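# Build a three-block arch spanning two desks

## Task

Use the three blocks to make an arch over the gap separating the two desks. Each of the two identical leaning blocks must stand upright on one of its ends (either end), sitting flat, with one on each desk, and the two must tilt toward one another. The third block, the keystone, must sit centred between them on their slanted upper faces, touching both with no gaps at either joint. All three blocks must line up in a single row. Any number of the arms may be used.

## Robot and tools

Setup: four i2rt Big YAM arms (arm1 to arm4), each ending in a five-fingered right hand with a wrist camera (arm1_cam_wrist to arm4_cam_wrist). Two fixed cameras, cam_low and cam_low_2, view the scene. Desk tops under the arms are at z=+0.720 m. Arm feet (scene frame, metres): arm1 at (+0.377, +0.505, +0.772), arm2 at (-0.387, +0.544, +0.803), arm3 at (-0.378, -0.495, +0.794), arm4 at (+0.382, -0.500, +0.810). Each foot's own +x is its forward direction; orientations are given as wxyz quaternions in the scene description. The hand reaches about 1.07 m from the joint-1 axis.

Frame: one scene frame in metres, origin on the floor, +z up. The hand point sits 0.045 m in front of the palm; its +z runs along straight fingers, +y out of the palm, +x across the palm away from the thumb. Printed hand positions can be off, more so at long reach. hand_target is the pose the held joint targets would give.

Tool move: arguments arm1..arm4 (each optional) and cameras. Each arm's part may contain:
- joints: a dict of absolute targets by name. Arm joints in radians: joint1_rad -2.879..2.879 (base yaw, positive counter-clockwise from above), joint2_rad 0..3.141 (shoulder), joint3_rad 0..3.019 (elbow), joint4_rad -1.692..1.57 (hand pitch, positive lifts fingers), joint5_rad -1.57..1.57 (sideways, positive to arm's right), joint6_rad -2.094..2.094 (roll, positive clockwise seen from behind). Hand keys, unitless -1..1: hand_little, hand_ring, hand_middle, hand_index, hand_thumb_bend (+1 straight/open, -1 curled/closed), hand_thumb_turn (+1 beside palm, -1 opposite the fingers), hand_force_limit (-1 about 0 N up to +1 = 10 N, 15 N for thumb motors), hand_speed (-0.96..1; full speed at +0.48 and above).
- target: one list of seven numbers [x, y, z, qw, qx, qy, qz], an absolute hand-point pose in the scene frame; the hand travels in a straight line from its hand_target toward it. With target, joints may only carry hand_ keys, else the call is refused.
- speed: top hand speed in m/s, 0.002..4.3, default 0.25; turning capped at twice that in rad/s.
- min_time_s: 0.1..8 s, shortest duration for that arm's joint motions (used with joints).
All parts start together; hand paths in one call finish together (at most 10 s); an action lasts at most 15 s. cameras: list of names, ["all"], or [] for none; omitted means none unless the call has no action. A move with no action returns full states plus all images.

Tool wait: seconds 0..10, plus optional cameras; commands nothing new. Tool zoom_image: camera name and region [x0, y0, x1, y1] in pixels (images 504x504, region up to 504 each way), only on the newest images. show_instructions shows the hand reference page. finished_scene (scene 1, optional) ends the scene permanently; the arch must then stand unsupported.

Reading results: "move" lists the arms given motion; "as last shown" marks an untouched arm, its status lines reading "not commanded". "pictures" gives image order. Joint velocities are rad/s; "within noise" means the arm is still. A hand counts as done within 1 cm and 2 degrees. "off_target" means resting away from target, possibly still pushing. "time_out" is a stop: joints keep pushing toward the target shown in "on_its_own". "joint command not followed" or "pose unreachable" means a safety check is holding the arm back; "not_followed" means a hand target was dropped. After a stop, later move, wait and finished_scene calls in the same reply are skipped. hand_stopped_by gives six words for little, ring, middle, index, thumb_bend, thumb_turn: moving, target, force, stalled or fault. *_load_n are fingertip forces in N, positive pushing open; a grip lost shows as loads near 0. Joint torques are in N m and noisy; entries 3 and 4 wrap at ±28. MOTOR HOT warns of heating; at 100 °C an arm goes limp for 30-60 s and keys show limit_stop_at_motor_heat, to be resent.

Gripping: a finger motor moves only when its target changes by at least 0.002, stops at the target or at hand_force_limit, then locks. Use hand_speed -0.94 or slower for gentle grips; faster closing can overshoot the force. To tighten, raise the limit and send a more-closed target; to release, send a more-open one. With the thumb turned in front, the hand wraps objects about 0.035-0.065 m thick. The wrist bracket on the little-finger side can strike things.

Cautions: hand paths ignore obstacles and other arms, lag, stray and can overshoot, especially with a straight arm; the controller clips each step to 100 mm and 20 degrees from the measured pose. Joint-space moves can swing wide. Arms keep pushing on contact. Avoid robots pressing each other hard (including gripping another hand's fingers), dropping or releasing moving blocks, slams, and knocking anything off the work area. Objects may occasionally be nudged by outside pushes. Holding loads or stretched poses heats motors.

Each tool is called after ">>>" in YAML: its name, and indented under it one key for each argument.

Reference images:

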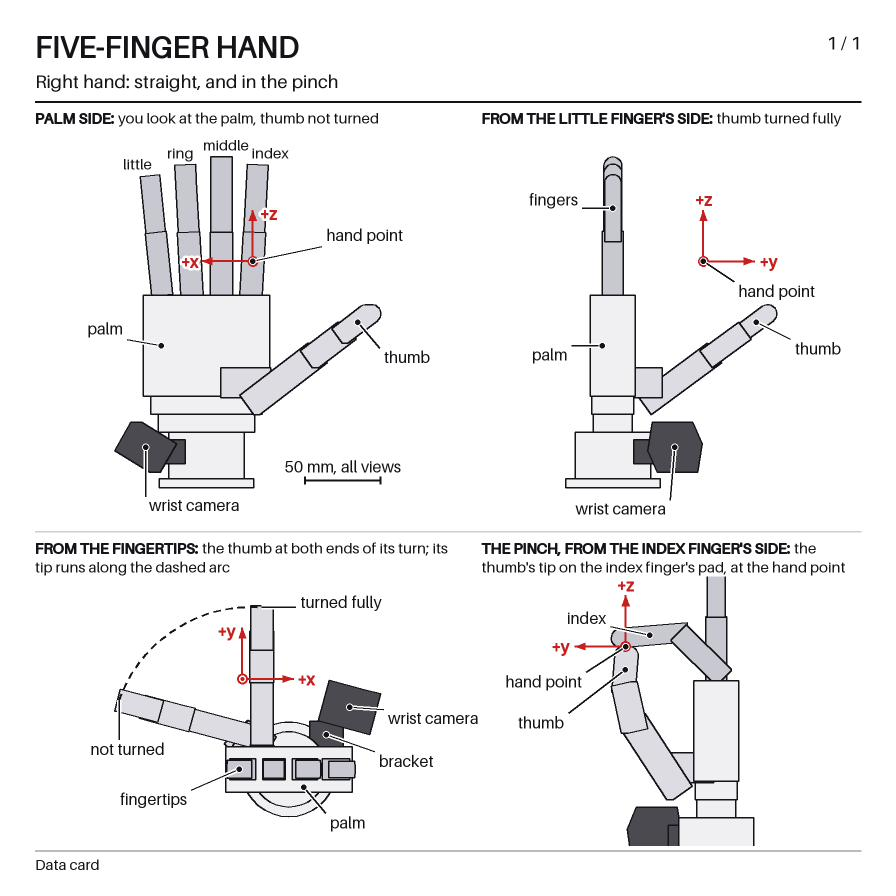

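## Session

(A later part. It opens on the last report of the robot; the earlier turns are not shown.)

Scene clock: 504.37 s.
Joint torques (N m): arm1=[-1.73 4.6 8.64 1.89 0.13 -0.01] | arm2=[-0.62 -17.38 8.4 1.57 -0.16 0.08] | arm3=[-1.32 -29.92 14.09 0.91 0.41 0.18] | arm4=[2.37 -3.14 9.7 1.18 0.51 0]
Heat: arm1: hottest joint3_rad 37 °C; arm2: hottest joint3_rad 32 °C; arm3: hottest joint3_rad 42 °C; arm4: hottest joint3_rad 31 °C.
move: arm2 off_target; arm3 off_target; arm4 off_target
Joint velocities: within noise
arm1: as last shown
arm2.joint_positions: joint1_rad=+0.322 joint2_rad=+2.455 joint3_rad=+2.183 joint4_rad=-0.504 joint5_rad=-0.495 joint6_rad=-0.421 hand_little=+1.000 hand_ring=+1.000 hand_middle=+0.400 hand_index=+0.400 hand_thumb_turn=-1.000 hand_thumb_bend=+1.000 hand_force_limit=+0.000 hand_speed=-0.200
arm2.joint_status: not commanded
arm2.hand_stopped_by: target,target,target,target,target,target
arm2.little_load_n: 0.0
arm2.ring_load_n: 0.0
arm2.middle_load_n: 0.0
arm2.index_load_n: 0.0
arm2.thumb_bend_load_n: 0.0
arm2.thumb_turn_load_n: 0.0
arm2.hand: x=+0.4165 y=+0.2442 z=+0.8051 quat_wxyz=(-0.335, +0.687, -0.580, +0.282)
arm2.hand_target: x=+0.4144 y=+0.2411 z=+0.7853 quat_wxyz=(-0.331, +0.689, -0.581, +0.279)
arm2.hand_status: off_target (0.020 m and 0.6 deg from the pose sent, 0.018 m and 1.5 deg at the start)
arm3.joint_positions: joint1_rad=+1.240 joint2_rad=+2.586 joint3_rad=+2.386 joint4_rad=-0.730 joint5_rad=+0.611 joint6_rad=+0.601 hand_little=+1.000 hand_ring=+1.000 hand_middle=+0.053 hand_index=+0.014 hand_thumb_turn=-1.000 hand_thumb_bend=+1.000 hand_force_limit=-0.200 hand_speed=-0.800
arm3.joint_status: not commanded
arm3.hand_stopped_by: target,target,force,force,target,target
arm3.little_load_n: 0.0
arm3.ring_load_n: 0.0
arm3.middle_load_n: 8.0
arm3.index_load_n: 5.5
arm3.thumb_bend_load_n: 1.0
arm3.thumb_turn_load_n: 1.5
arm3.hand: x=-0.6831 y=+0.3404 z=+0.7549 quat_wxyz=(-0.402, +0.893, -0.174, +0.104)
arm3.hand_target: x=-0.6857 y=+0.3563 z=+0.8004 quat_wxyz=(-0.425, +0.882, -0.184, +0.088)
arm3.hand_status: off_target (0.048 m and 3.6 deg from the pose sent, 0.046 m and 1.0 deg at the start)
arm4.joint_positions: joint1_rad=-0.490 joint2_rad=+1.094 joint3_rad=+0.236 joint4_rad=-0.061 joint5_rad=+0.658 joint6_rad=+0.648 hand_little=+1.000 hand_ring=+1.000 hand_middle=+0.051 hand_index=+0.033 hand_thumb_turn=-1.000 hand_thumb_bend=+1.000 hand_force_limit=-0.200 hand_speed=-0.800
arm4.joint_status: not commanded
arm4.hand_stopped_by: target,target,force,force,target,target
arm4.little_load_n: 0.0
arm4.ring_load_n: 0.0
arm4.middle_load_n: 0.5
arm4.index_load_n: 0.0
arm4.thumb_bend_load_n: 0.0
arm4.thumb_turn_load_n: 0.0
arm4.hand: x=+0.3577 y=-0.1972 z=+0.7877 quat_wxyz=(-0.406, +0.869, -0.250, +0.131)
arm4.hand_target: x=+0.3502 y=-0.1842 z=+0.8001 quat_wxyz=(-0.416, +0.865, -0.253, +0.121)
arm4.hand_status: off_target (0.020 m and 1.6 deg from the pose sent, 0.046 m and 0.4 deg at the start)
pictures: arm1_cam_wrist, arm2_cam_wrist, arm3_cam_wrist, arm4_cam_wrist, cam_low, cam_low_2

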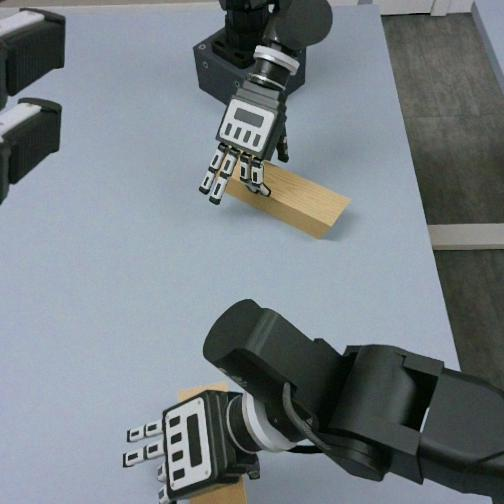

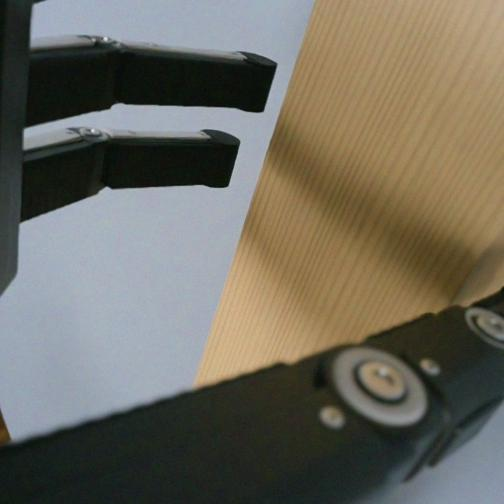

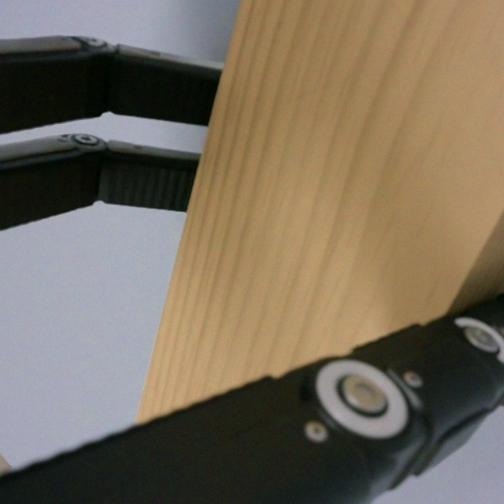

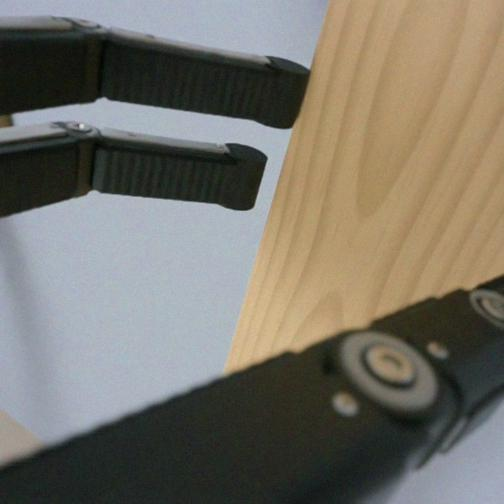

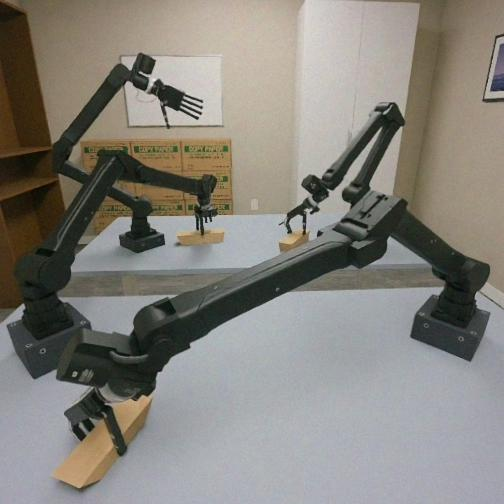

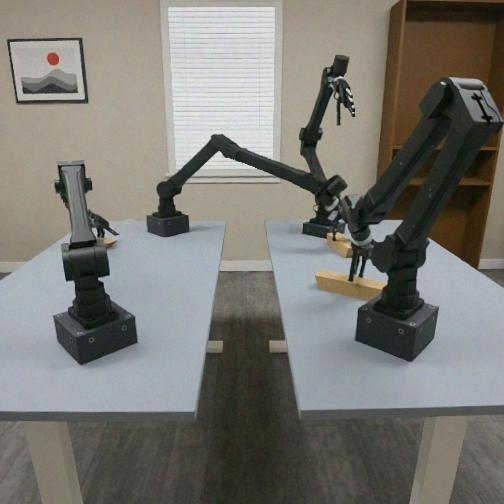

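>>> move:
  arm3: {"joints": {"hand_force_limit": 0.7, "hand_index": -0.4, "hand_middle": -0.4}}
  arm4: {"joints": {"hand_speed": -0.2, "hand_index": 0.4, "hand_middle": 0.4}, "target": [0.351, -0.2065, 0.792, 0.4157, -0.8650, 0.2529, -0.1216], "speed": 0.1}
  arm2: {"target": [0.411, 0.235, 0.770, 0.3313, -0.6894, 0.5805, -0.2790], "speed": 0.08}

>>> move:
  arm4: {"target": [0.352, -0.206, 0.748, 0.4157, -0.8650, 0.2529, -0.1216], "speed": 0.1}
  arm3: {"target": [-0.6865, 0.358, 0.83, 0.4240, -0.8823, 0.1843, -0.0886], "speed": 0.06}
  cameras: ["all"]

>>> zoom_image:
  camera: "cam_low"
  region: [30, 300, 180, 504]

>>> zoom_image:
  camera: "cam_low_2"
  region: [310, 220, 400, 310]

Scene clock: 537.03 s.
Joint torques (N m): arm1=[-1.9 4.25 8.64 1.81 0.14 0] | arm2=[-1.32 -17.08 8.02 1.52 -0.32 0.04] | arm3=[-1.2 -29.92 14.06 0.88 0.43 0.18] | arm4=[2.73 -2.61 6.52 1.35 0.53 0.08]
Heat: arm1: hottest joint3_rad 37 °C; arm2: hottest joint3_rad 31 °C; arm3: hottest joint3_rad 42 °C; arm4: hottest joint3_rad 33 °C.
move: arm2 off_target; arm3 off_target; arm4 done
Joint velocities: within noise
arm1: as last shown
arm1.thumb_turn_load_n: 0.5
arm2.joint_positions: joint1_rad=+0.322 joint2_rad=+2.468 joint3_rad=+2.174 joint4_rad=-0.480 joint5_rad=-0.497 joint6_rad=-0.423 hand_little=+1.000 hand_ring=+1.000 hand_middle=+0.400 hand_index=+0.400 hand_thumb_turn=-1.000 hand_thumb_bend=+1.000 hand_force_limit=+0.000 hand_speed=-0.200
arm2.joint_status: not commanded
arm2.hand_stopped_by: target,target,target,target,target,target
arm2.little_load_n: 0.5
arm2.ring_load_n: 0.0
arm2.middle_load_n: 0.0
arm2.index_load_n: 0.0
arm2.thumb_bend_load_n: 0.0
arm2.thumb_turn_load_n: 0.0
arm2.hand: x=+0.4168 y=+0.2442 z=+0.7925 quat_wxyz=(-0.335, +0.688, -0.578, +0.283)
arm2.hand_target: x=+0.4103 y=+0.2353 z=+0.7702 quat_wxyz=(-0.331, +0.689, -0.581, +0.279)
arm2.hand_status: off_target (0.025 m and 0.7 deg from the pose sent, 0.037 m and 0.6 deg at the start)
arm3.joint_positions: joint1_rad=+1.240 joint2_rad=+2.586 joint3_rad=+2.386 joint4_rad=-0.731 joint5_rad=+0.611 joint6_rad=+0.601 hand_little=+1.000 hand_ring=+1.000 hand_middle=+0.039 hand_index=+0.000 hand_thumb_turn=-1.000 hand_thumb_bend=+1.001 hand_force_limit=+0.700 hand_speed=-0.800
arm3.joint_status: hand_middle off_target (ended at +0.039, target -0.400); hand_index off_target (ended at +0.000, target -0.400); the others done
arm3.hand_stopped_by: target,target,force,force,target,target
arm3.little_load_n: 0.0
arm3.ring_load_n: 0.0
arm3.middle_load_n: 14.5
arm3.index_load_n: 11.0
arm3.thumb_bend_load_n: 2.0
arm3.thumb_turn_load_n: 2.0
arm3.hand: x=-0.6831 y=+0.3403 z=+0.7548 quat_wxyz=(-0.402, +0.893, -0.174, +0.105)
arm3.hand_target: x=-0.6857 y=+0.3563 z=+0.8004 quat_wxyz=(-0.425, +0.882, -0.184, +0.088)
arm3.hand_status: not commanded
arm4.joint_positions: joint1_rad=-0.458 joint2_rad=+1.043 joint3_rad=+0.220 joint4_rad=-0.079 joint5_rad=+0.677 joint6_rad=+0.676 hand_little=+1.000 hand_ring=+1.000 hand_middle=+0.400 hand_index=+0.400 hand_thumb_turn=-1.000 hand_thumb_bend=+1.000 hand_force_limit=-0.200 hand_speed=-0.200
arm4.joint_status: all done
arm4.hand_stopped_by: target,target,target,target,target,target
arm4.little_load_n: 0.0
arm4.ring_load_n: 0.0
arm4.middle_load_n: 0.0
arm4.index_load_n: 0.5
arm4.thumb_bend_load_n: 0.5
arm4.thumb_turn_load_n: 0.0
arm4.hand: x=+0.3523 y=-0.2009 z=+0.7945 quat_wxyz=(-0.419, +0.863, -0.253, +0.122)
arm4.hand_target: x=+0.3511 y=-0.2062 z=+0.7920 quat_wxyz=(-0.416, +0.865, -0.253, +0.121)
arm4.hand_status: done (0.006 m and 0.4 deg from the pose sent, 0.012 m and 1.6 deg at the start)
pictures: none

Scene clock: 538.50 s.
Joint torques (N m): arm1=[-1.9 4.6 8.64 1.77 0.16 -0.01] | arm2=[-1.55 -16.97 7.98 1.55 -0.31 0.05] | arm3=[-1.14 -32.21 14.94 1.06 0.53 0.17] | arm4=[1.96 -2.37 4.4 2.86 0.4 -0.04]
Heat: arm1: hottest joint3_rad 37 °C; arm2: hottest joint3_rad 31 °C; arm3: hottest joint3_rad 42 °C; arm4: hottest joint3_rad 33 °C.
move: arm3 off_target; arm4 done
Joint velocities: within noise
arm1, arm2: as last shown
arm1.thumb_turn_load_n: 0.0
arm2.joint_positions: joint1_rad=+0.322 joint2_rad=+2.468 joint3_rad=+2.174 joint4_rad=-0.480 joint5_rad=-0.497 joint6_rad=-0.424 hand_little=+1.000 hand_ring=+1.000 hand_middle=+0.400 hand_index=+0.400 hand_thumb_turn=-1.000 hand_thumb_bend=+1.000 hand_force_limit=+0.000 hand_speed=-0.200
arm2.little_load_n: 0.0
arm3.joint_positions: joint1_rad=+1.240 joint2_rad=+2.585 joint3_rad=+2.403 joint4_rad=-0.789 joint5_rad=+0.609 joint6_rad=+0.603 hand_little=+1.000 hand_ring=+1.000 hand_middle=+0.039 hand_index=+0.000 hand_thumb_turn=-1.000 hand_thumb_bend=+1.001 hand_force_limit=+0.700 hand_speed=-0.800
arm3.joint_status: not commanded
arm3.hand_stopped_by: target,target,force,force,target,target
arm3.little_load_n: 0.0
arm3.ring_load_n: -0.5
arm3.middle_load_n: 14.5
arm3.index_load_n: 11.0
arm3.thumb_bend_load_n: 2.0
arm3.thumb_turn_load_n: 2.5
arm3.hand: x=-0.6801 y=+0.3327 z=+0.7566 quat_wxyz=(-0.386, +0.899, -0.170, +0.114)
arm3.hand_target: x=-0.6849 y=+0.3543 z=+0.8301 quat_wxyz=(-0.424, +0.882, -0.184, +0.088)
arm3.hand_status: off_target (0.078 m and 5.8 deg from the pose sent, 0.078 m and 3.6 deg at the start)
arm4.joint_positions: joint1_rad=-0.458 joint2_rad=+1.290 joint3_rad=+0.171 joint4_rad=+0.205 joint5_rad=+0.677 joint6_rad=+0.680 hand_little=+1.000 hand_ring=+1.000 hand_middle=+0.400 hand_index=+0.400 hand_thumb_turn=-1.000 hand_thumb_bend=+1.000 hand_force_limit=-0.200 hand_speed=-0.200
arm4.joint_status: not commanded
arm4.hand_stopped_by: target,target,target,target,target,target
arm4.little_load_n: 0.0
arm4.ring_load_n: 0.0
arm4.middle_load_n: 0.0
arm4.index_load_n: 0.0
arm4.thumb_bend_load_n: 0.0
arm4.thumb_turn_load_n: 0.0
arm4.hand: x=+0.3530 y=-0.2036 z=+0.7511 quat_wxyz=(-0.416, +0.865, -0.253, +0.124)
arm4.hand_target: x=+0.3520 y=-0.2060 z=+0.7481 quat_wxyz=(-0.416, +0.865, -0.253, +0.122)
arm4.hand_status: done (0.004 m and 0.3 deg from the pose sent, 0.047 m and 0.4 deg at the start)
pictures: arm1_cam_wrist, arm2_cam_wrist, arm3_cam_wrist, arm4_cam_wrist, cam_low, cam_low_2

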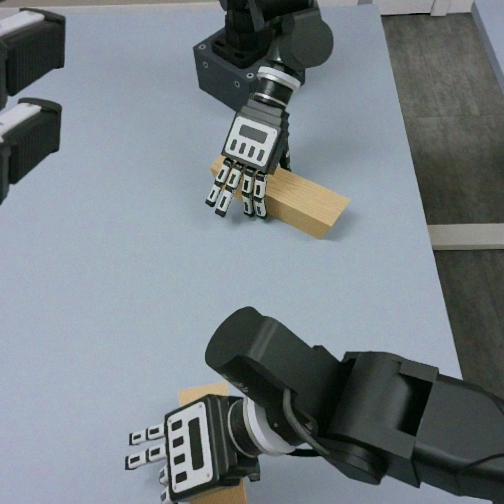

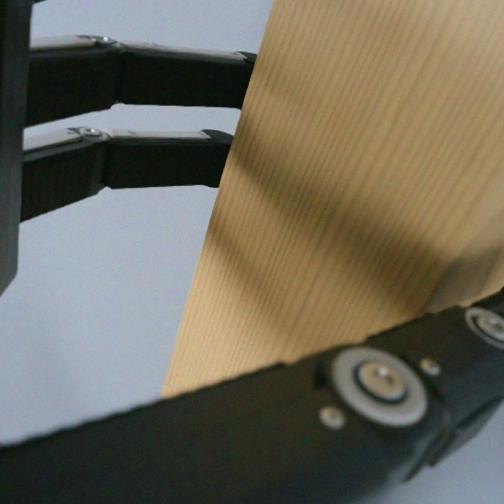

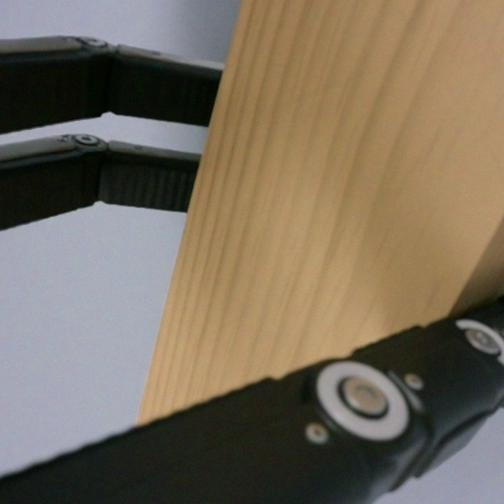

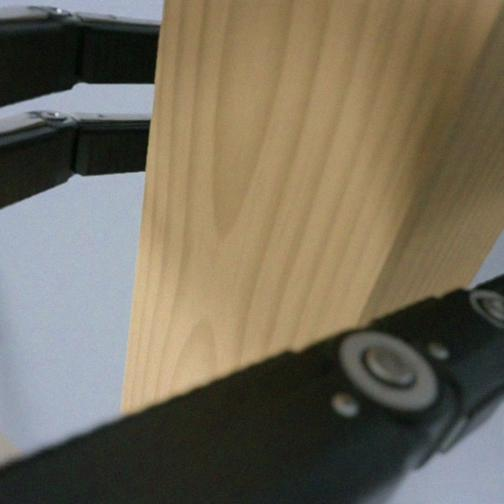

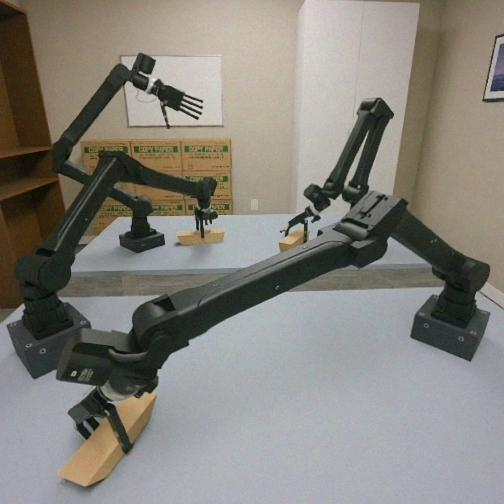

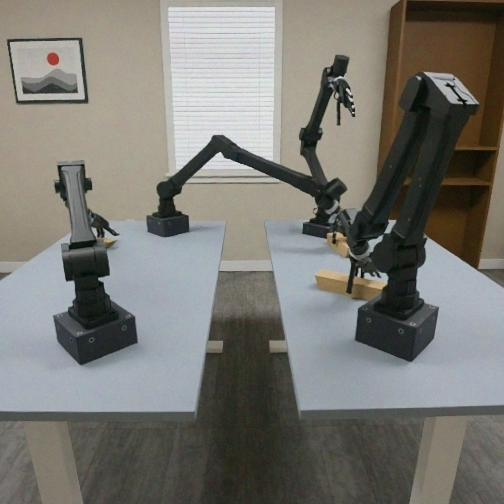

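Scaled by 2.471 from the camera's image (finer frame: 720x720).

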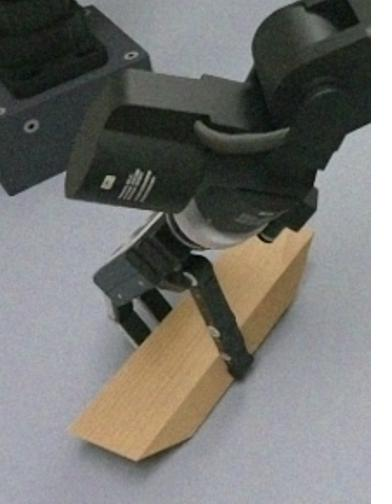

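Scaled by 5.600 from the camera's image (finer frame: 720x720).

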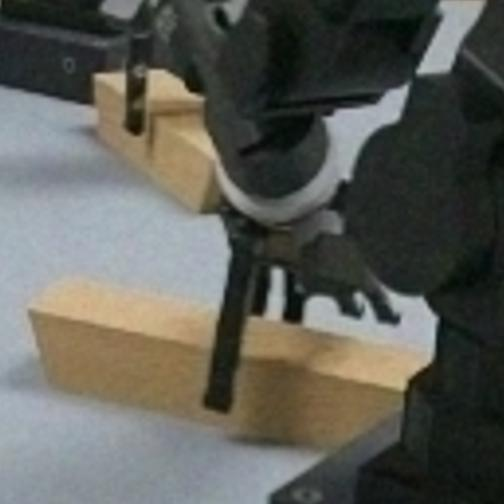

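>>> move:
  arm4: {"joints": {"hand_speed": -0.9, "hand_force_limit": 0.4, "hand_index": -0.4, "hand_middle": -0.4}}
  arm3: {"target": [-0.6865, 0.37, 0.86, 0.4240, -0.8823, 0.1843, -0.0886], "speed": 0.06}
  cameras: ["cam_low", "arm3_cam_wrist"]

>>> zoom_image:
  camera: "cam_low"
  region: [30, 300, 180, 504]

Scene clock: 551.13 s.
Joint torques (N m): arm1=[-1.79 4.37 8.64 1.89 0.14 -0.01] | arm2=[-1.32 -17.26 8.01 1.52 -0.32 0.03] | arm3=[-1.73 -28.75 15.84 1.22 0.54 0.11] | arm4=[1.85 -2.55 4.3 2.88 0.39 -0.04]
Heat: arm1: hottest joint3_rad 37 °C; arm2: hottest joint3_rad 31 °C; arm3: hottest joint3_rad 42 °C; arm4: hottest joint3_rad 32 °C.
move: arm3 off_target; arm4 off_target
Joint velocities: within noise
arm1.joint_positions: joint1_rad=+0.961 joint2_rad=+0.578 joint3_rad=+1.384 joint4_rad=-1.238 joint5_rad=+0.100 joint6_rad=-1.265 hand_little=+1.000 hand_ring=+1.000 hand_middle=+1.000 hand_index=+1.000 hand_thumb_turn=+1.000 hand_thumb_bend=+1.000 hand_force_limit=+0.000 hand_speed=-0.800
arm1.joint_status: not commanded
arm1.hand_stopped_by: target,target,target,target,target,target
arm1.little_load_n: 0.0
arm1.ring_load_n: 0.0
arm1.middle_load_n: 0.0
arm1.index_load_n: 0.0
arm1.thumb_bend_load_n: 0.0
arm1.thumb_turn_load_n: 0.0
arm1.hand: x=+0.3516 y=+0.2709 z=+1.2884 quat_wxyz=(+0.313, +0.537, -0.648, +0.440)
arm1.hand_target: x=+0.3486 y=+0.2728 z=+1.2991 quat_wxyz=(+0.321, +0.529, -0.647, +0.447)
arm1.hand_status: not commanded
arm2: as last shown
arm3.joint_positions: joint1_rad=+1.240 joint2_rad=+2.621 joint3_rad=+2.633 joint4_rad=-0.941 joint5_rad=+0.604 joint6_rad=+0.601 hand_little=+1.000 hand_ring=+1.000 hand_middle=+0.039 hand_index=+0.000 hand_thumb_turn=-1.000 hand_thumb_bend=+1.001 hand_force_limit=+0.700 hand_speed=-0.800
arm3.joint_status: not commanded
arm3.hand_stopped_by: target,target,force,force,target,target
arm3.little_load_n: 0.0
arm3.ring_load_n: 0.0
arm3.middle_load_n: 14.5
arm3.index_load_n: 11.0
arm3.thumb_bend_load_n: 2.0
arm3.thumb_turn_load_n: 2.0
arm3.hand: x=-0.6898 y=+0.3514 z=+0.8215 quat_wxyz=(-0.400, +0.894, -0.173, +0.102)
arm3.hand_target: x=-0.6854 y=+0.3675 z=+0.8601 quat_wxyz=(-0.425, +0.882, -0.184, +0.088)
arm3.hand_status: off_target (0.043 m and 3.6 deg from the pose sent, 0.110 m and 5.8 deg at the start)
arm4.joint_positions: joint1_rad=-0.458 joint2_rad=+1.291 joint3_rad=+0.171 joint4_rad=+0.206 joint5_rad=+0.677 joint6_rad=+0.680 hand_little=+1.000 hand_ring=+1.000 hand_middle=+0.049 hand_index=+0.030 hand_thumb_turn=-1.000 hand_thumb_bend=+1.000 hand_force_limit=+0.400 hand_speed=-0.900
arm4.joint_status: hand_middle off_target (ended at +0.049, target -0.400); hand_index off_target (ended at +0.030, target -0.400); the others done
arm4.hand_stopped_by: target,target,force,force,target,target
arm4.little_load_n: 0.0
arm4.ring_load_n: 0.0
arm4.middle_load_n: 8.0
arm4.index_load_n: 7.5
arm4.thumb_bend_load_n: 0.5
arm4.thumb_turn_load_n: 0.0
arm4.hand: x=+0.3531 y=-0.2038 z=+0.7508 quat_wxyz=(-0.415, +0.865, -0.253, +0.125)
arm4.hand_target: x=+0.3520 y=-0.2059 z=+0.7482 quat_wxyz=(-0.416, +0.865, -0.253, +0.122)
arm4.hand_status: not commanded
pictures: arm3_cam_wrist, cam_low

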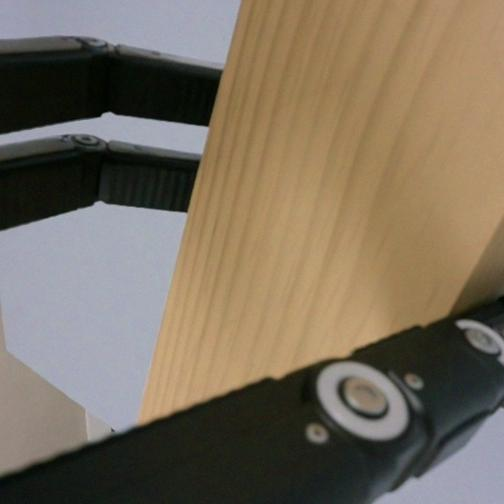

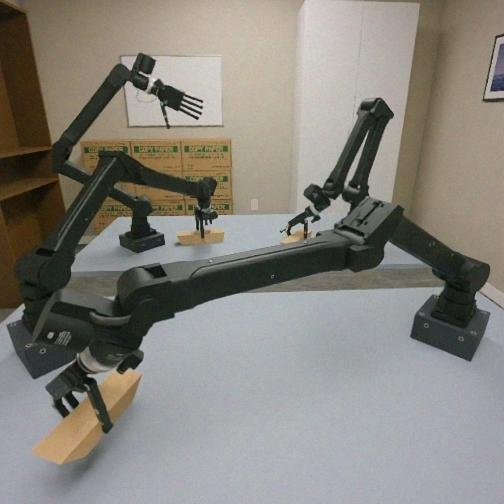

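Scaled by 2.471 from the camera's image (finer frame: 720x720).

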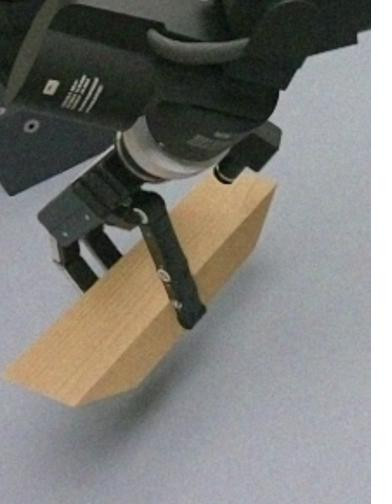

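>>> move:
  arm4: {"joints": {"hand_speed": -0.8, "hand_force_limit": 0.7, "hand_index": -0.6, "hand_middle": -0.6}}

>>> move:
  arm4: {"target": [0.352, -0.200, 0.82, 0.4157, -0.8650, 0.2529, -0.1216], "speed": 0.05}
  cameras: ["arm1_cam_wrist", "arm2_cam_wrist", "arm4_cam_wrist", "cam_low_2"]

>>> zoom_image:
  camera: "cam_low_2"
  region: [310, 220, 400, 310]

>>> zoom_image:
  camera: "arm1_cam_wrist"
  region: [80, 340, 300, 504]

Scene clock: 556.20 s.
Joint torques (N m): arm1=[-1.9 4.66 8.65 1.95 0.16 -0.01] | arm2=[-1.49 -17.08 8.01 1.55 -0.3 0.05] | arm3=[-1.85 -28.57 15.86 1.25 0.54 0.12] | arm4=[1.96 -2.96 4.33 2.82 0.41 -0.06]
Heat: arm1: hottest joint3_rad 37 °C; arm2: hottest joint3_rad 31 °C; arm3: hottest joint3_rad 43 °C; arm4: hottest joint3_rad 32 °C.
move: arm4 off_target
Joint velocities: within noise
arm1, arm2, arm3: as last shown
arm4.joint_positions: joint1_rad=-0.458 joint2_rad=+1.291 joint3_rad=+0.171 joint4_rad=+0.206 joint5_rad=+0.677 joint6_rad=+0.680 hand_little=+1.000 hand_ring=+1.000 hand_middle=+0.036 hand_index=+0.016 hand_thumb_turn=-1.000 hand_thumb_bend=+1.000 hand_force_limit=+0.700 hand_speed=-0.800
arm4.joint_status: hand_middle off_target (ended at +0.036, target -0.600); hand_index off_target (ended at +0.016, target -0.600); the others done
arm4.hand_stopped_by: target,target,force,force,target,target
arm4.little_load_n: 0.0
arm4.ring_load_n: 0.0
arm4.middle_load_n: 11.5
arm4.index_load_n: 9.5
arm4.thumb_bend_load_n: 1.0
arm4.thumb_turn_load_n: 0.0
arm4.hand: x=+0.3531 y=-0.2038 z=+0.7507 quat_wxyz=(-0.415, +0.865, -0.253, +0.125)
arm4.hand_target: x=+0.3520 y=-0.2060 z=+0.7482 quat_wxyz=(-0.416, +0.865, -0.253, +0.122)
arm4.hand_status: not commanded
pictures: none

Scene clock: 558.53 s.
Joint torques (N m): arm1=[-1.79 4.48 8.64 1.92 0.13 0] | arm2=[-1.49 -17.26 8.01 1.58 -0.3 0.03] | arm3=[-1.73 -28.63 15.83 1.31 0.53 0.12] | arm4=[1.08 -2.37 12.31 1.62 0.57 -0.09]
Heat: arm1: hottest joint3_rad 37 °C; arm2: hottest joint3_rad 31 °C; arm3: hottest joint3_rad 43 °C; arm4: hottest joint3_rad 32 °C.
move: arm4 off_target
Joint velocities: within noise
arm1, arm2, arm3: as last shown
arm3.middle_load_n: 14.0
arm4.joint_positions: joint1_rad=-0.458 joint2_rad=+0.952 joint3_rad=+0.209 joint4_rad=-0.233 joint5_rad=+0.667 joint6_rad=+0.673 hand_little=+1.000 hand_ring=+1.000 hand_middle=+0.036 hand_index=+0.016 hand_thumb_turn=-1.000 hand_thumb_bend=+1.000 hand_force_limit=+0.700 hand_speed=-0.800
arm4.joint_status: not commanded
arm4.hand_stopped_by: target,target,force,force,target,target
arm4.little_load_n: 0.0
arm4.ring_load_n: -0.5
arm4.middle_load_n: 12.5
arm4.index_load_n: 7.0
arm4.thumb_bend_load_n: 1.0
arm4.thumb_turn_load_n: 0.0
arm4.hand: x=+0.3599 y=-0.2271 z=+0.7926 quat_wxyz=(-0.390, +0.878, -0.241, +0.138)
arm4.hand_target: x=+0.3525 y=-0.2009 z=+0.8198 quat_wxyz=(-0.416, +0.865, -0.253, +0.122)
arm4.hand_status: off_target (0.039 m and 4.0 deg from the pose sent, 0.069 m and 0.3 deg at the start)

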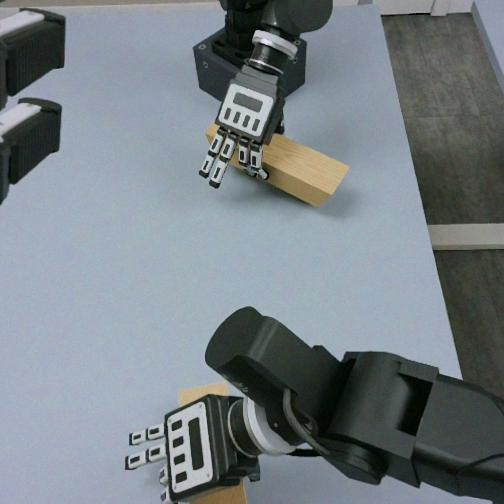

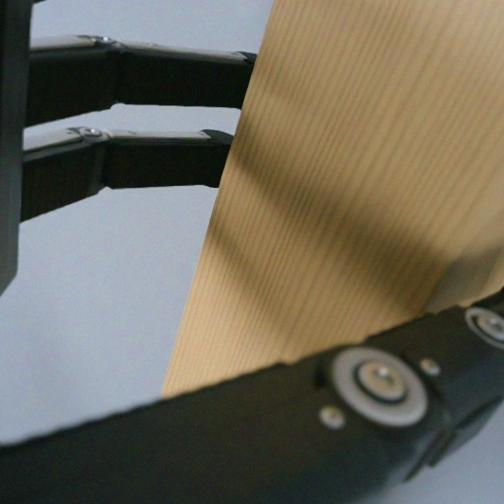

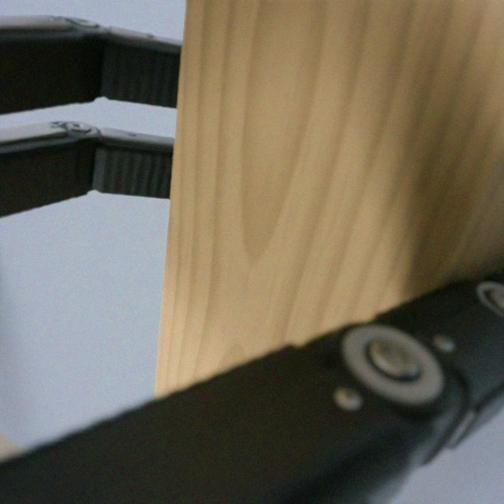

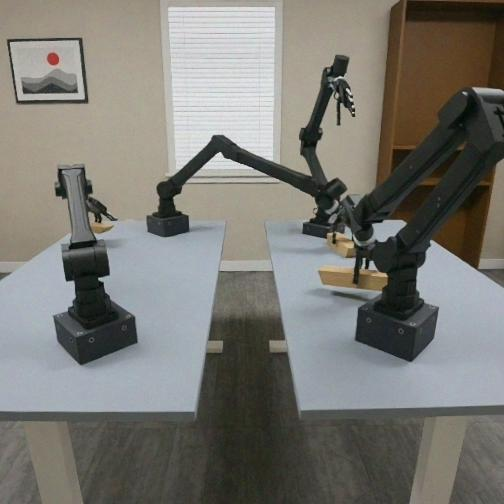

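Scaled by 5.600 from the camera's image (finer frame: 720x720).

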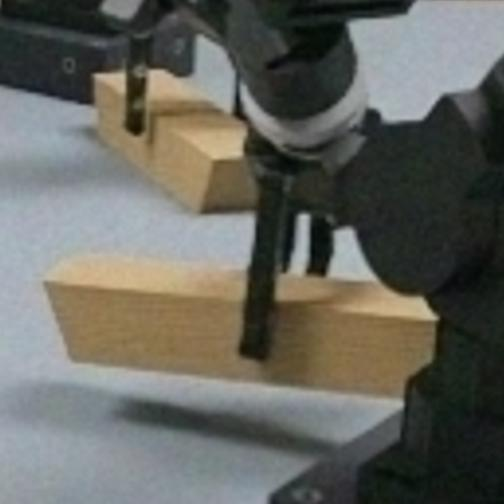

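Scaled by 2.291 from the camera's image (finer frame: 720x720).

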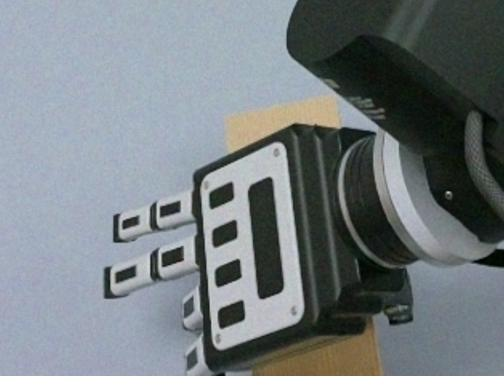

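>>> move:
  arm2: {"target": [0.411, 0.236, 0.752, 0.3313, -0.6894, 0.5805, -0.2790], "speed": 0.08}
  cameras: ["arm1_cam_wrist", "arm2_cam_wrist", "cam_low_2"]

>>> zoom_image:
  camera: "cam_low_2"
  region: [310, 220, 400, 310]

Scene clock: 564.30 s.
Joint torques (N m): arm1=[-1.73 4.48 8.62 1.8 0.15 0] | arm2=[-1.08 -17.85 8.1 1.57 -0.27 0.04] | arm3=[-1.79 -28.63 15.79 1.24 0.53 0.13] | arm4=[0.85 -2.9 12.37 1.63 0.56 -0.08]
Heat: arm1: hottest joint3_rad 37 °C; arm2: hottest joint3_rad 31 °C; arm3: hottest joint3_rad 44 °C; arm4: hottest joint3_rad 32 °C.
move: arm2 off_target
Joint velocities: within noise
arm1, arm3, arm4: as last shown
arm2.joint_positions: joint1_rad=+0.322 joint2_rad=+2.488 joint3_rad=+2.161 joint4_rad=-0.449 joint5_rad=-0.497 joint6_rad=-0.424 hand_little=+1.000 hand_ring=+1.000 hand_middle=+0.400 hand_index=+0.400 hand_thumb_turn=-1.000 hand_thumb_bend=+1.000 hand_force_limit=+0.000 hand_speed=-0.200
arm2.joint_status: not commanded
arm2.hand_stopped_by: target,target,target,target,target,target
arm2.little_load_n: 0.0
arm2.ring_load_n: 0.0
arm2.middle_load_n: 0.0
arm2.index_load_n: 0.0
arm2.thumb_bend_load_n: 0.0
arm2.thumb_turn_load_n: -0.5
arm2.hand: x=+0.4165 y=+0.2441 z=+0.7737 quat_wxyz=(-0.335, +0.688, -0.578, +0.282)
arm2.hand_target: x=+0.4104 y=+0.2362 z=+0.7524 quat_wxyz=(-0.331, +0.689, -0.581, +0.279)
arm2.hand_status: off_target (0.024 m and 0.7 deg from the pose sent, 0.042 m and 0.7 deg at the start)
arm3.middle_load_n: 14.5
arm4.joint_positions: joint1_rad=-0.458 joint2_rad=+0.951 joint3_rad=+0.209 joint4_rad=-0.233 joint5_rad=+0.667 joint6_rad=+0.673 hand_little=+1.000 hand_ring=+1.000 hand_middle=+0.036 hand_index=+0.016 hand_thumb_turn=-1.000 hand_thumb_bend=+1.000 hand_force_limit=+0.700 hand_speed=-0.800
arm4.ring_load_n: 0.0
arm4.middle_load_n: 12.0
arm4.hand: x=+0.3599 y=-0.2272 z=+0.7926 quat_wxyz=(-0.390, +0.878, -0.241, +0.138)

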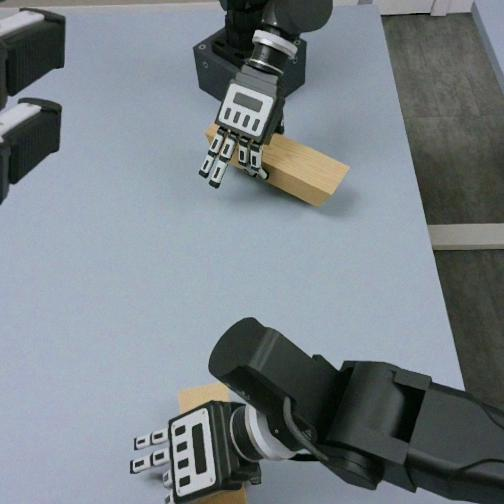

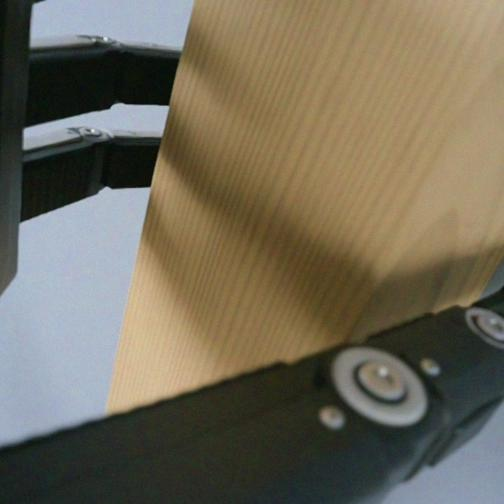

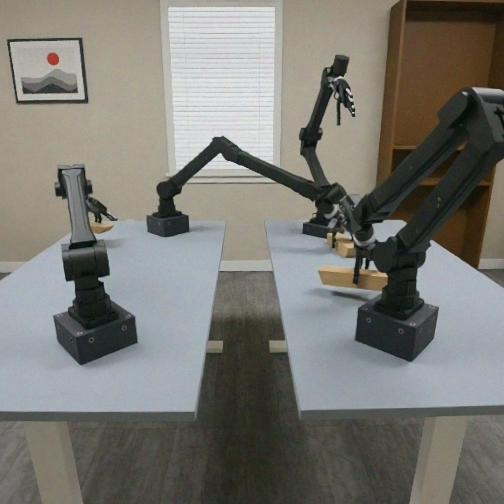

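Scaled by 5.600 from the camera's image (finer frame: 720x720).

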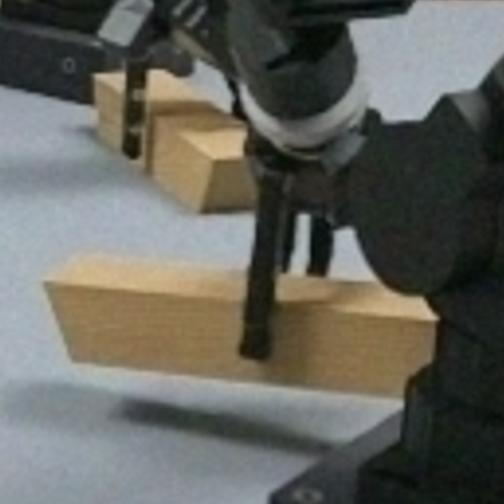

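>>> move:
  arm2: {"joints": {"hand_speed": -0.8, "hand_force_limit": 0.7, "hand_index": -0.6, "hand_middle": -0.6}}

>>> move:
  arm2: {"target": [0.413, 0.238, 0.86, 0.3313, -0.6894, 0.5805, -0.2790], "speed": 0.06}
  cameras: ["arm1_cam_wrist", "arm2_cam_wrist", "cam_low_2"]

>>> zoom_image:
  camera: "cam_low_2"
  region: [310, 220, 400, 310]

Scene clock: 571.90 s.
Joint torques (N m): arm1=[-1.9 4.31 8.64 1.78 0.14 0.01] | arm2=[-1.32 -17.38 8.03 1.46 -0.24 0.05] | arm3=[-1.85 -28.75 15.83 1.26 0.54 0.12] | arm4=[1.2 -2.55 12.4 1.62 0.57 -0.11]
Heat: arm1: hottest joint3_rad 37 °C; arm2: hottest joint3_rad 31 °C; arm3: hottest joint3_rad 44 °C; arm4: hottest joint3_rad 33 °C.
move: arm2 off_target
Joint velocities: within noise
arm1, arm3, arm4: as last shown
arm2.joint_positions: joint1_rad=+0.322 joint2_rad=+2.490 joint3_rad=+2.161 joint4_rad=-0.445 joint5_rad=-0.498 joint6_rad=-0.424 hand_little=+1.000 hand_ring=+1.000 hand_middle=+0.054 hand_index=+0.034 hand_thumb_turn=-1.000 hand_thumb_bend=+1.000 hand_force_limit=+0.700 hand_speed=-0.800
arm2.joint_status: hand_middle off_target (ended at +0.054, target -0.600); hand_index off_target (ended at +0.034, target -0.600); the others done
arm2.hand_stopped_by: target,target,force,force,target,target
arm2.little_load_n: 0.0
arm2.ring_load_n: 0.0
arm2.middle_load_n: 12.0
arm2.index_load_n: 8.5
arm2.thumb_bend_load_n: 1.5
arm2.thumb_turn_load_n: 1.0
arm2.hand: x=+0.4169 y=+0.2440 z=+0.7726 quat_wxyz=(-0.336, +0.688, -0.577, +0.283)
arm2.hand_target: x=+0.4104 y=+0.2362 z=+0.7523 quat_wxyz=(-0.331, +0.689, -0.581, +0.279)
arm2.hand_status: not commanded
pictures: none

Scene clock: 574.73 s.
Joint torques (N m): arm1=[-1.9 4.54 8.58 1.94 0.14 -0.01] | arm2=[-1.03 -18.55 11.95 0.7 -0.26 0.13] | arm3=[-1.85 -28.45 15.83 1.28 0.53 0.13] | arm4=[1.03 -2.78 12.33 1.63 0.58 -0.06]
Heat: arm1: hottest joint3_rad 37 °C; arm2: hottest joint3_rad 31 °C; arm3: hottest joint3_rad 44 °C; arm4: hottest joint3_rad 33 °C.
move: arm2 off_target
Joint velocities: within noise
arm1, arm3, arm4: as last shown
arm2.joint_positions: joint1_rad=+0.321 joint2_rad=+2.410 joint3_rad=+2.208 joint4_rad=-0.623 joint5_rad=-0.496 joint6_rad=-0.431 hand_little=+1.000 hand_ring=+1.000 hand_middle=+0.053 hand_index=+0.033 hand_thumb_turn=-1.000 hand_thumb_bend=+1.000 hand_force_limit=+0.700 hand_speed=-0.800
arm2.joint_status: not commanded
arm2.hand_stopped_by: target,target,force,force,target,target
arm2.little_load_n: -0.5
arm2.ring_load_n: 0.0
arm2.middle_load_n: 0.0
arm2.index_load_n: 0.5
arm2.thumb_bend_load_n: 0.0
arm2.thumb_turn_load_n: 0.0
arm2.hand: x=+0.4042 y=+0.2500 z=+0.8397 quat_wxyz=(-0.328, +0.693, -0.586, +0.262)
arm2.hand_target: x=+0.4120 y=+0.2384 z=+0.8601 quat_wxyz=(-0.331, +0.689, -0.581, +0.279)
arm2.hand_status: off_target (0.025 m and 2.1 deg from the pose sent, 0.088 m and 0.8 deg at the start)

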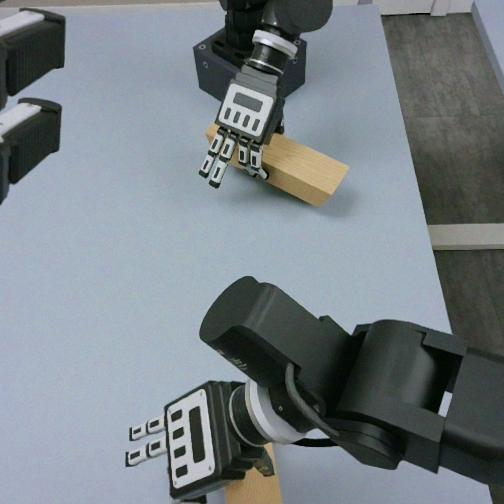

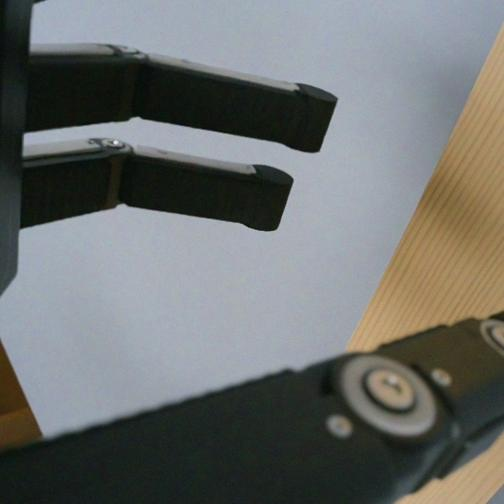

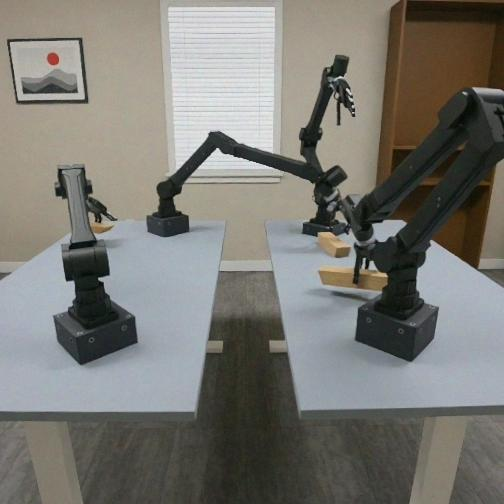

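Scaled by 5.600 from the camera's image (finer frame: 720x720).

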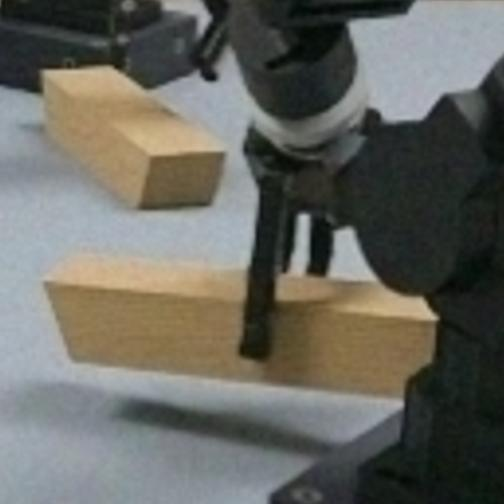

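>>> move:
  arm2: {"target": [0.28, 0.25, 0.90, 0.3313, -0.6894, 0.5805, -0.2790], "speed": 0.15, "joints": {"hand_speed": -0.2, "hand_index": 0.4, "hand_middle": 0.4}}
  arm1: {"joints": {"joint1_rad": 1.25}, "min_time_s": 1.5}
  cameras: ["arm1_cam_wrist", "arm2_cam_wrist", "cam_low_2"]

>>> zoom_image:
  camera: "cam_low_2"
  region: [310, 220, 400, 310]

Scene clock: 601.50 s.
Joint torques (N m): arm1=[0.32 4.42 8.65 1.88 0.14 -0.02] | arm2=[-1.14 -15.85 7.69 1.48 -0.34 0.05] | arm3=[-1.85 -28.75 15.83 1.28 0.54 0.13] | arm4=[1.32 -2.55 12.36 1.66 0.6 -0.06]
Heat: arm1: hottest joint3_rad 37 °C; arm2: hottest joint3_rad 35 °C; arm3: hottest joint3_rad 46 °C; arm4: hottest joint3_rad 34 °C.
move: arm1 done; arm2 done
Joint velocities: within noise
arm1.joint_positions: joint1_rad=+1.239 joint2_rad=+0.578 joint3_rad=+1.384 joint4_rad=-1.238 joint5_rad=+0.100 joint6_rad=-1.265 hand_little=+1.000 hand_ring=+1.000 hand_middle=+1.000 hand_index=+1.000 hand_thumb_turn=+1.000 hand_thumb_bend=+1.000 hand_force_limit=+0.000 hand_speed=-0.800
arm1.joint_status: all done
arm1.hand_stopped_by: target,target,target,target,target,target
arm1.little_load_n: 0.0
arm1.ring_load_n: 0.0
arm1.middle_load_n: 0.0
arm1.index_load_n: 0.5
arm1.thumb_bend_load_n: 0.0
arm1.thumb_turn_load_n: 0.0
arm1.hand: x=+0.4165 y=+0.2728 z=+1.2884 quat_wxyz=(+0.249, +0.622, -0.568, +0.479)
arm1.hand_target: x=+0.4182 y=+0.2746 z=+1.2992 quat_wxyz=(+0.250, +0.619, -0.560, +0.490)
arm1.hand_status: not commanded
arm2.joint_positions: joint1_rad=+0.246 joint2_rad=+2.032 joint3_rad=+1.693 joint4_rad=-0.499 joint5_rad=-0.548 joint6_rad=-0.485 hand_little=+1.000 hand_ring=+1.000 hand_middle=+0.400 hand_index=+0.400 hand_thumb_turn=-1.000 hand_thumb_bend=+1.000 hand_force_limit=+0.700 hand_speed=-0.200
arm2.joint_status: all done
arm2.hand_stopped_by: target,target,target,target,target,target
arm2.little_load_n: 0.0
arm2.ring_load_n: 0.0
arm2.middle_load_n: 0.0
arm2.index_load_n: 0.0
arm2.thumb_bend_load_n: 0.0
arm2.thumb_turn_load_n: 0.0
arm2.hand: x=+0.2825 y=+0.2567 z=+0.8963 quat_wxyz=(-0.332, +0.689, -0.586, +0.269)
arm2.hand_target: x=+0.2800 y=+0.2501 z=+0.9000 quat_wxyz=(-0.331, +0.689, -0.581, +0.279)
arm2.hand_status: done (0.008 m and 1.3 deg from the pose sent, 0.138 m and 2.1 deg at the start)
arm3, arm4: as last shown
arm3.ring_load_n: -0.5
arm3.thumb_turn_load_n: 2.5
arm4.middle_load_n: 12.5

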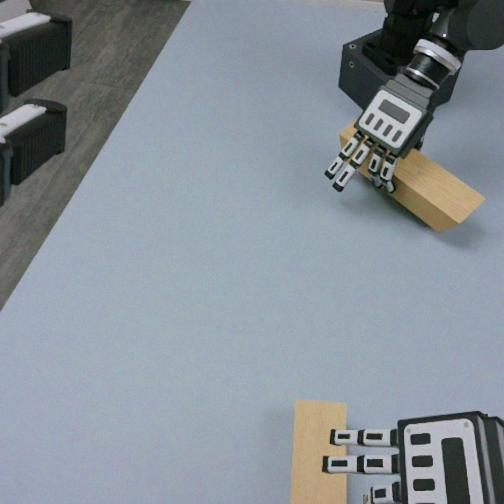

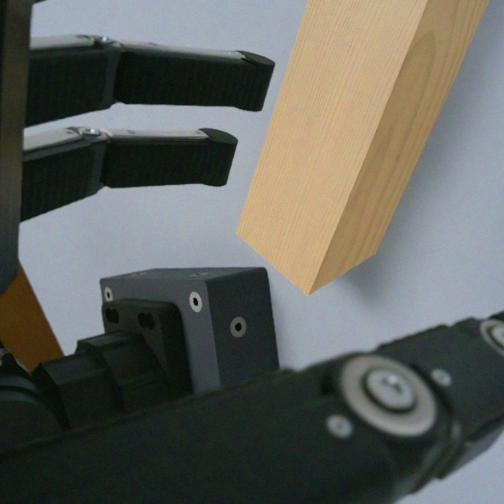

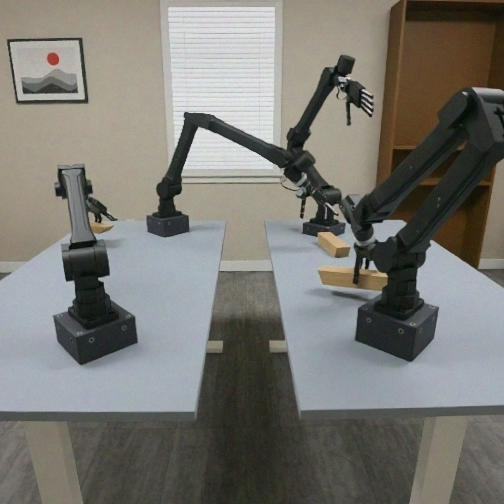

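Scaled by 5.600 from the camera's image (finer frame: 720x720).

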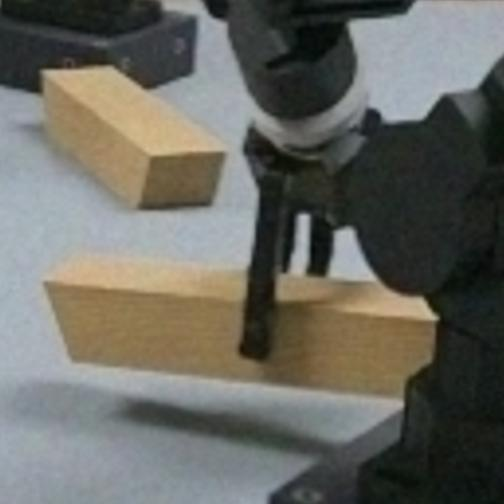

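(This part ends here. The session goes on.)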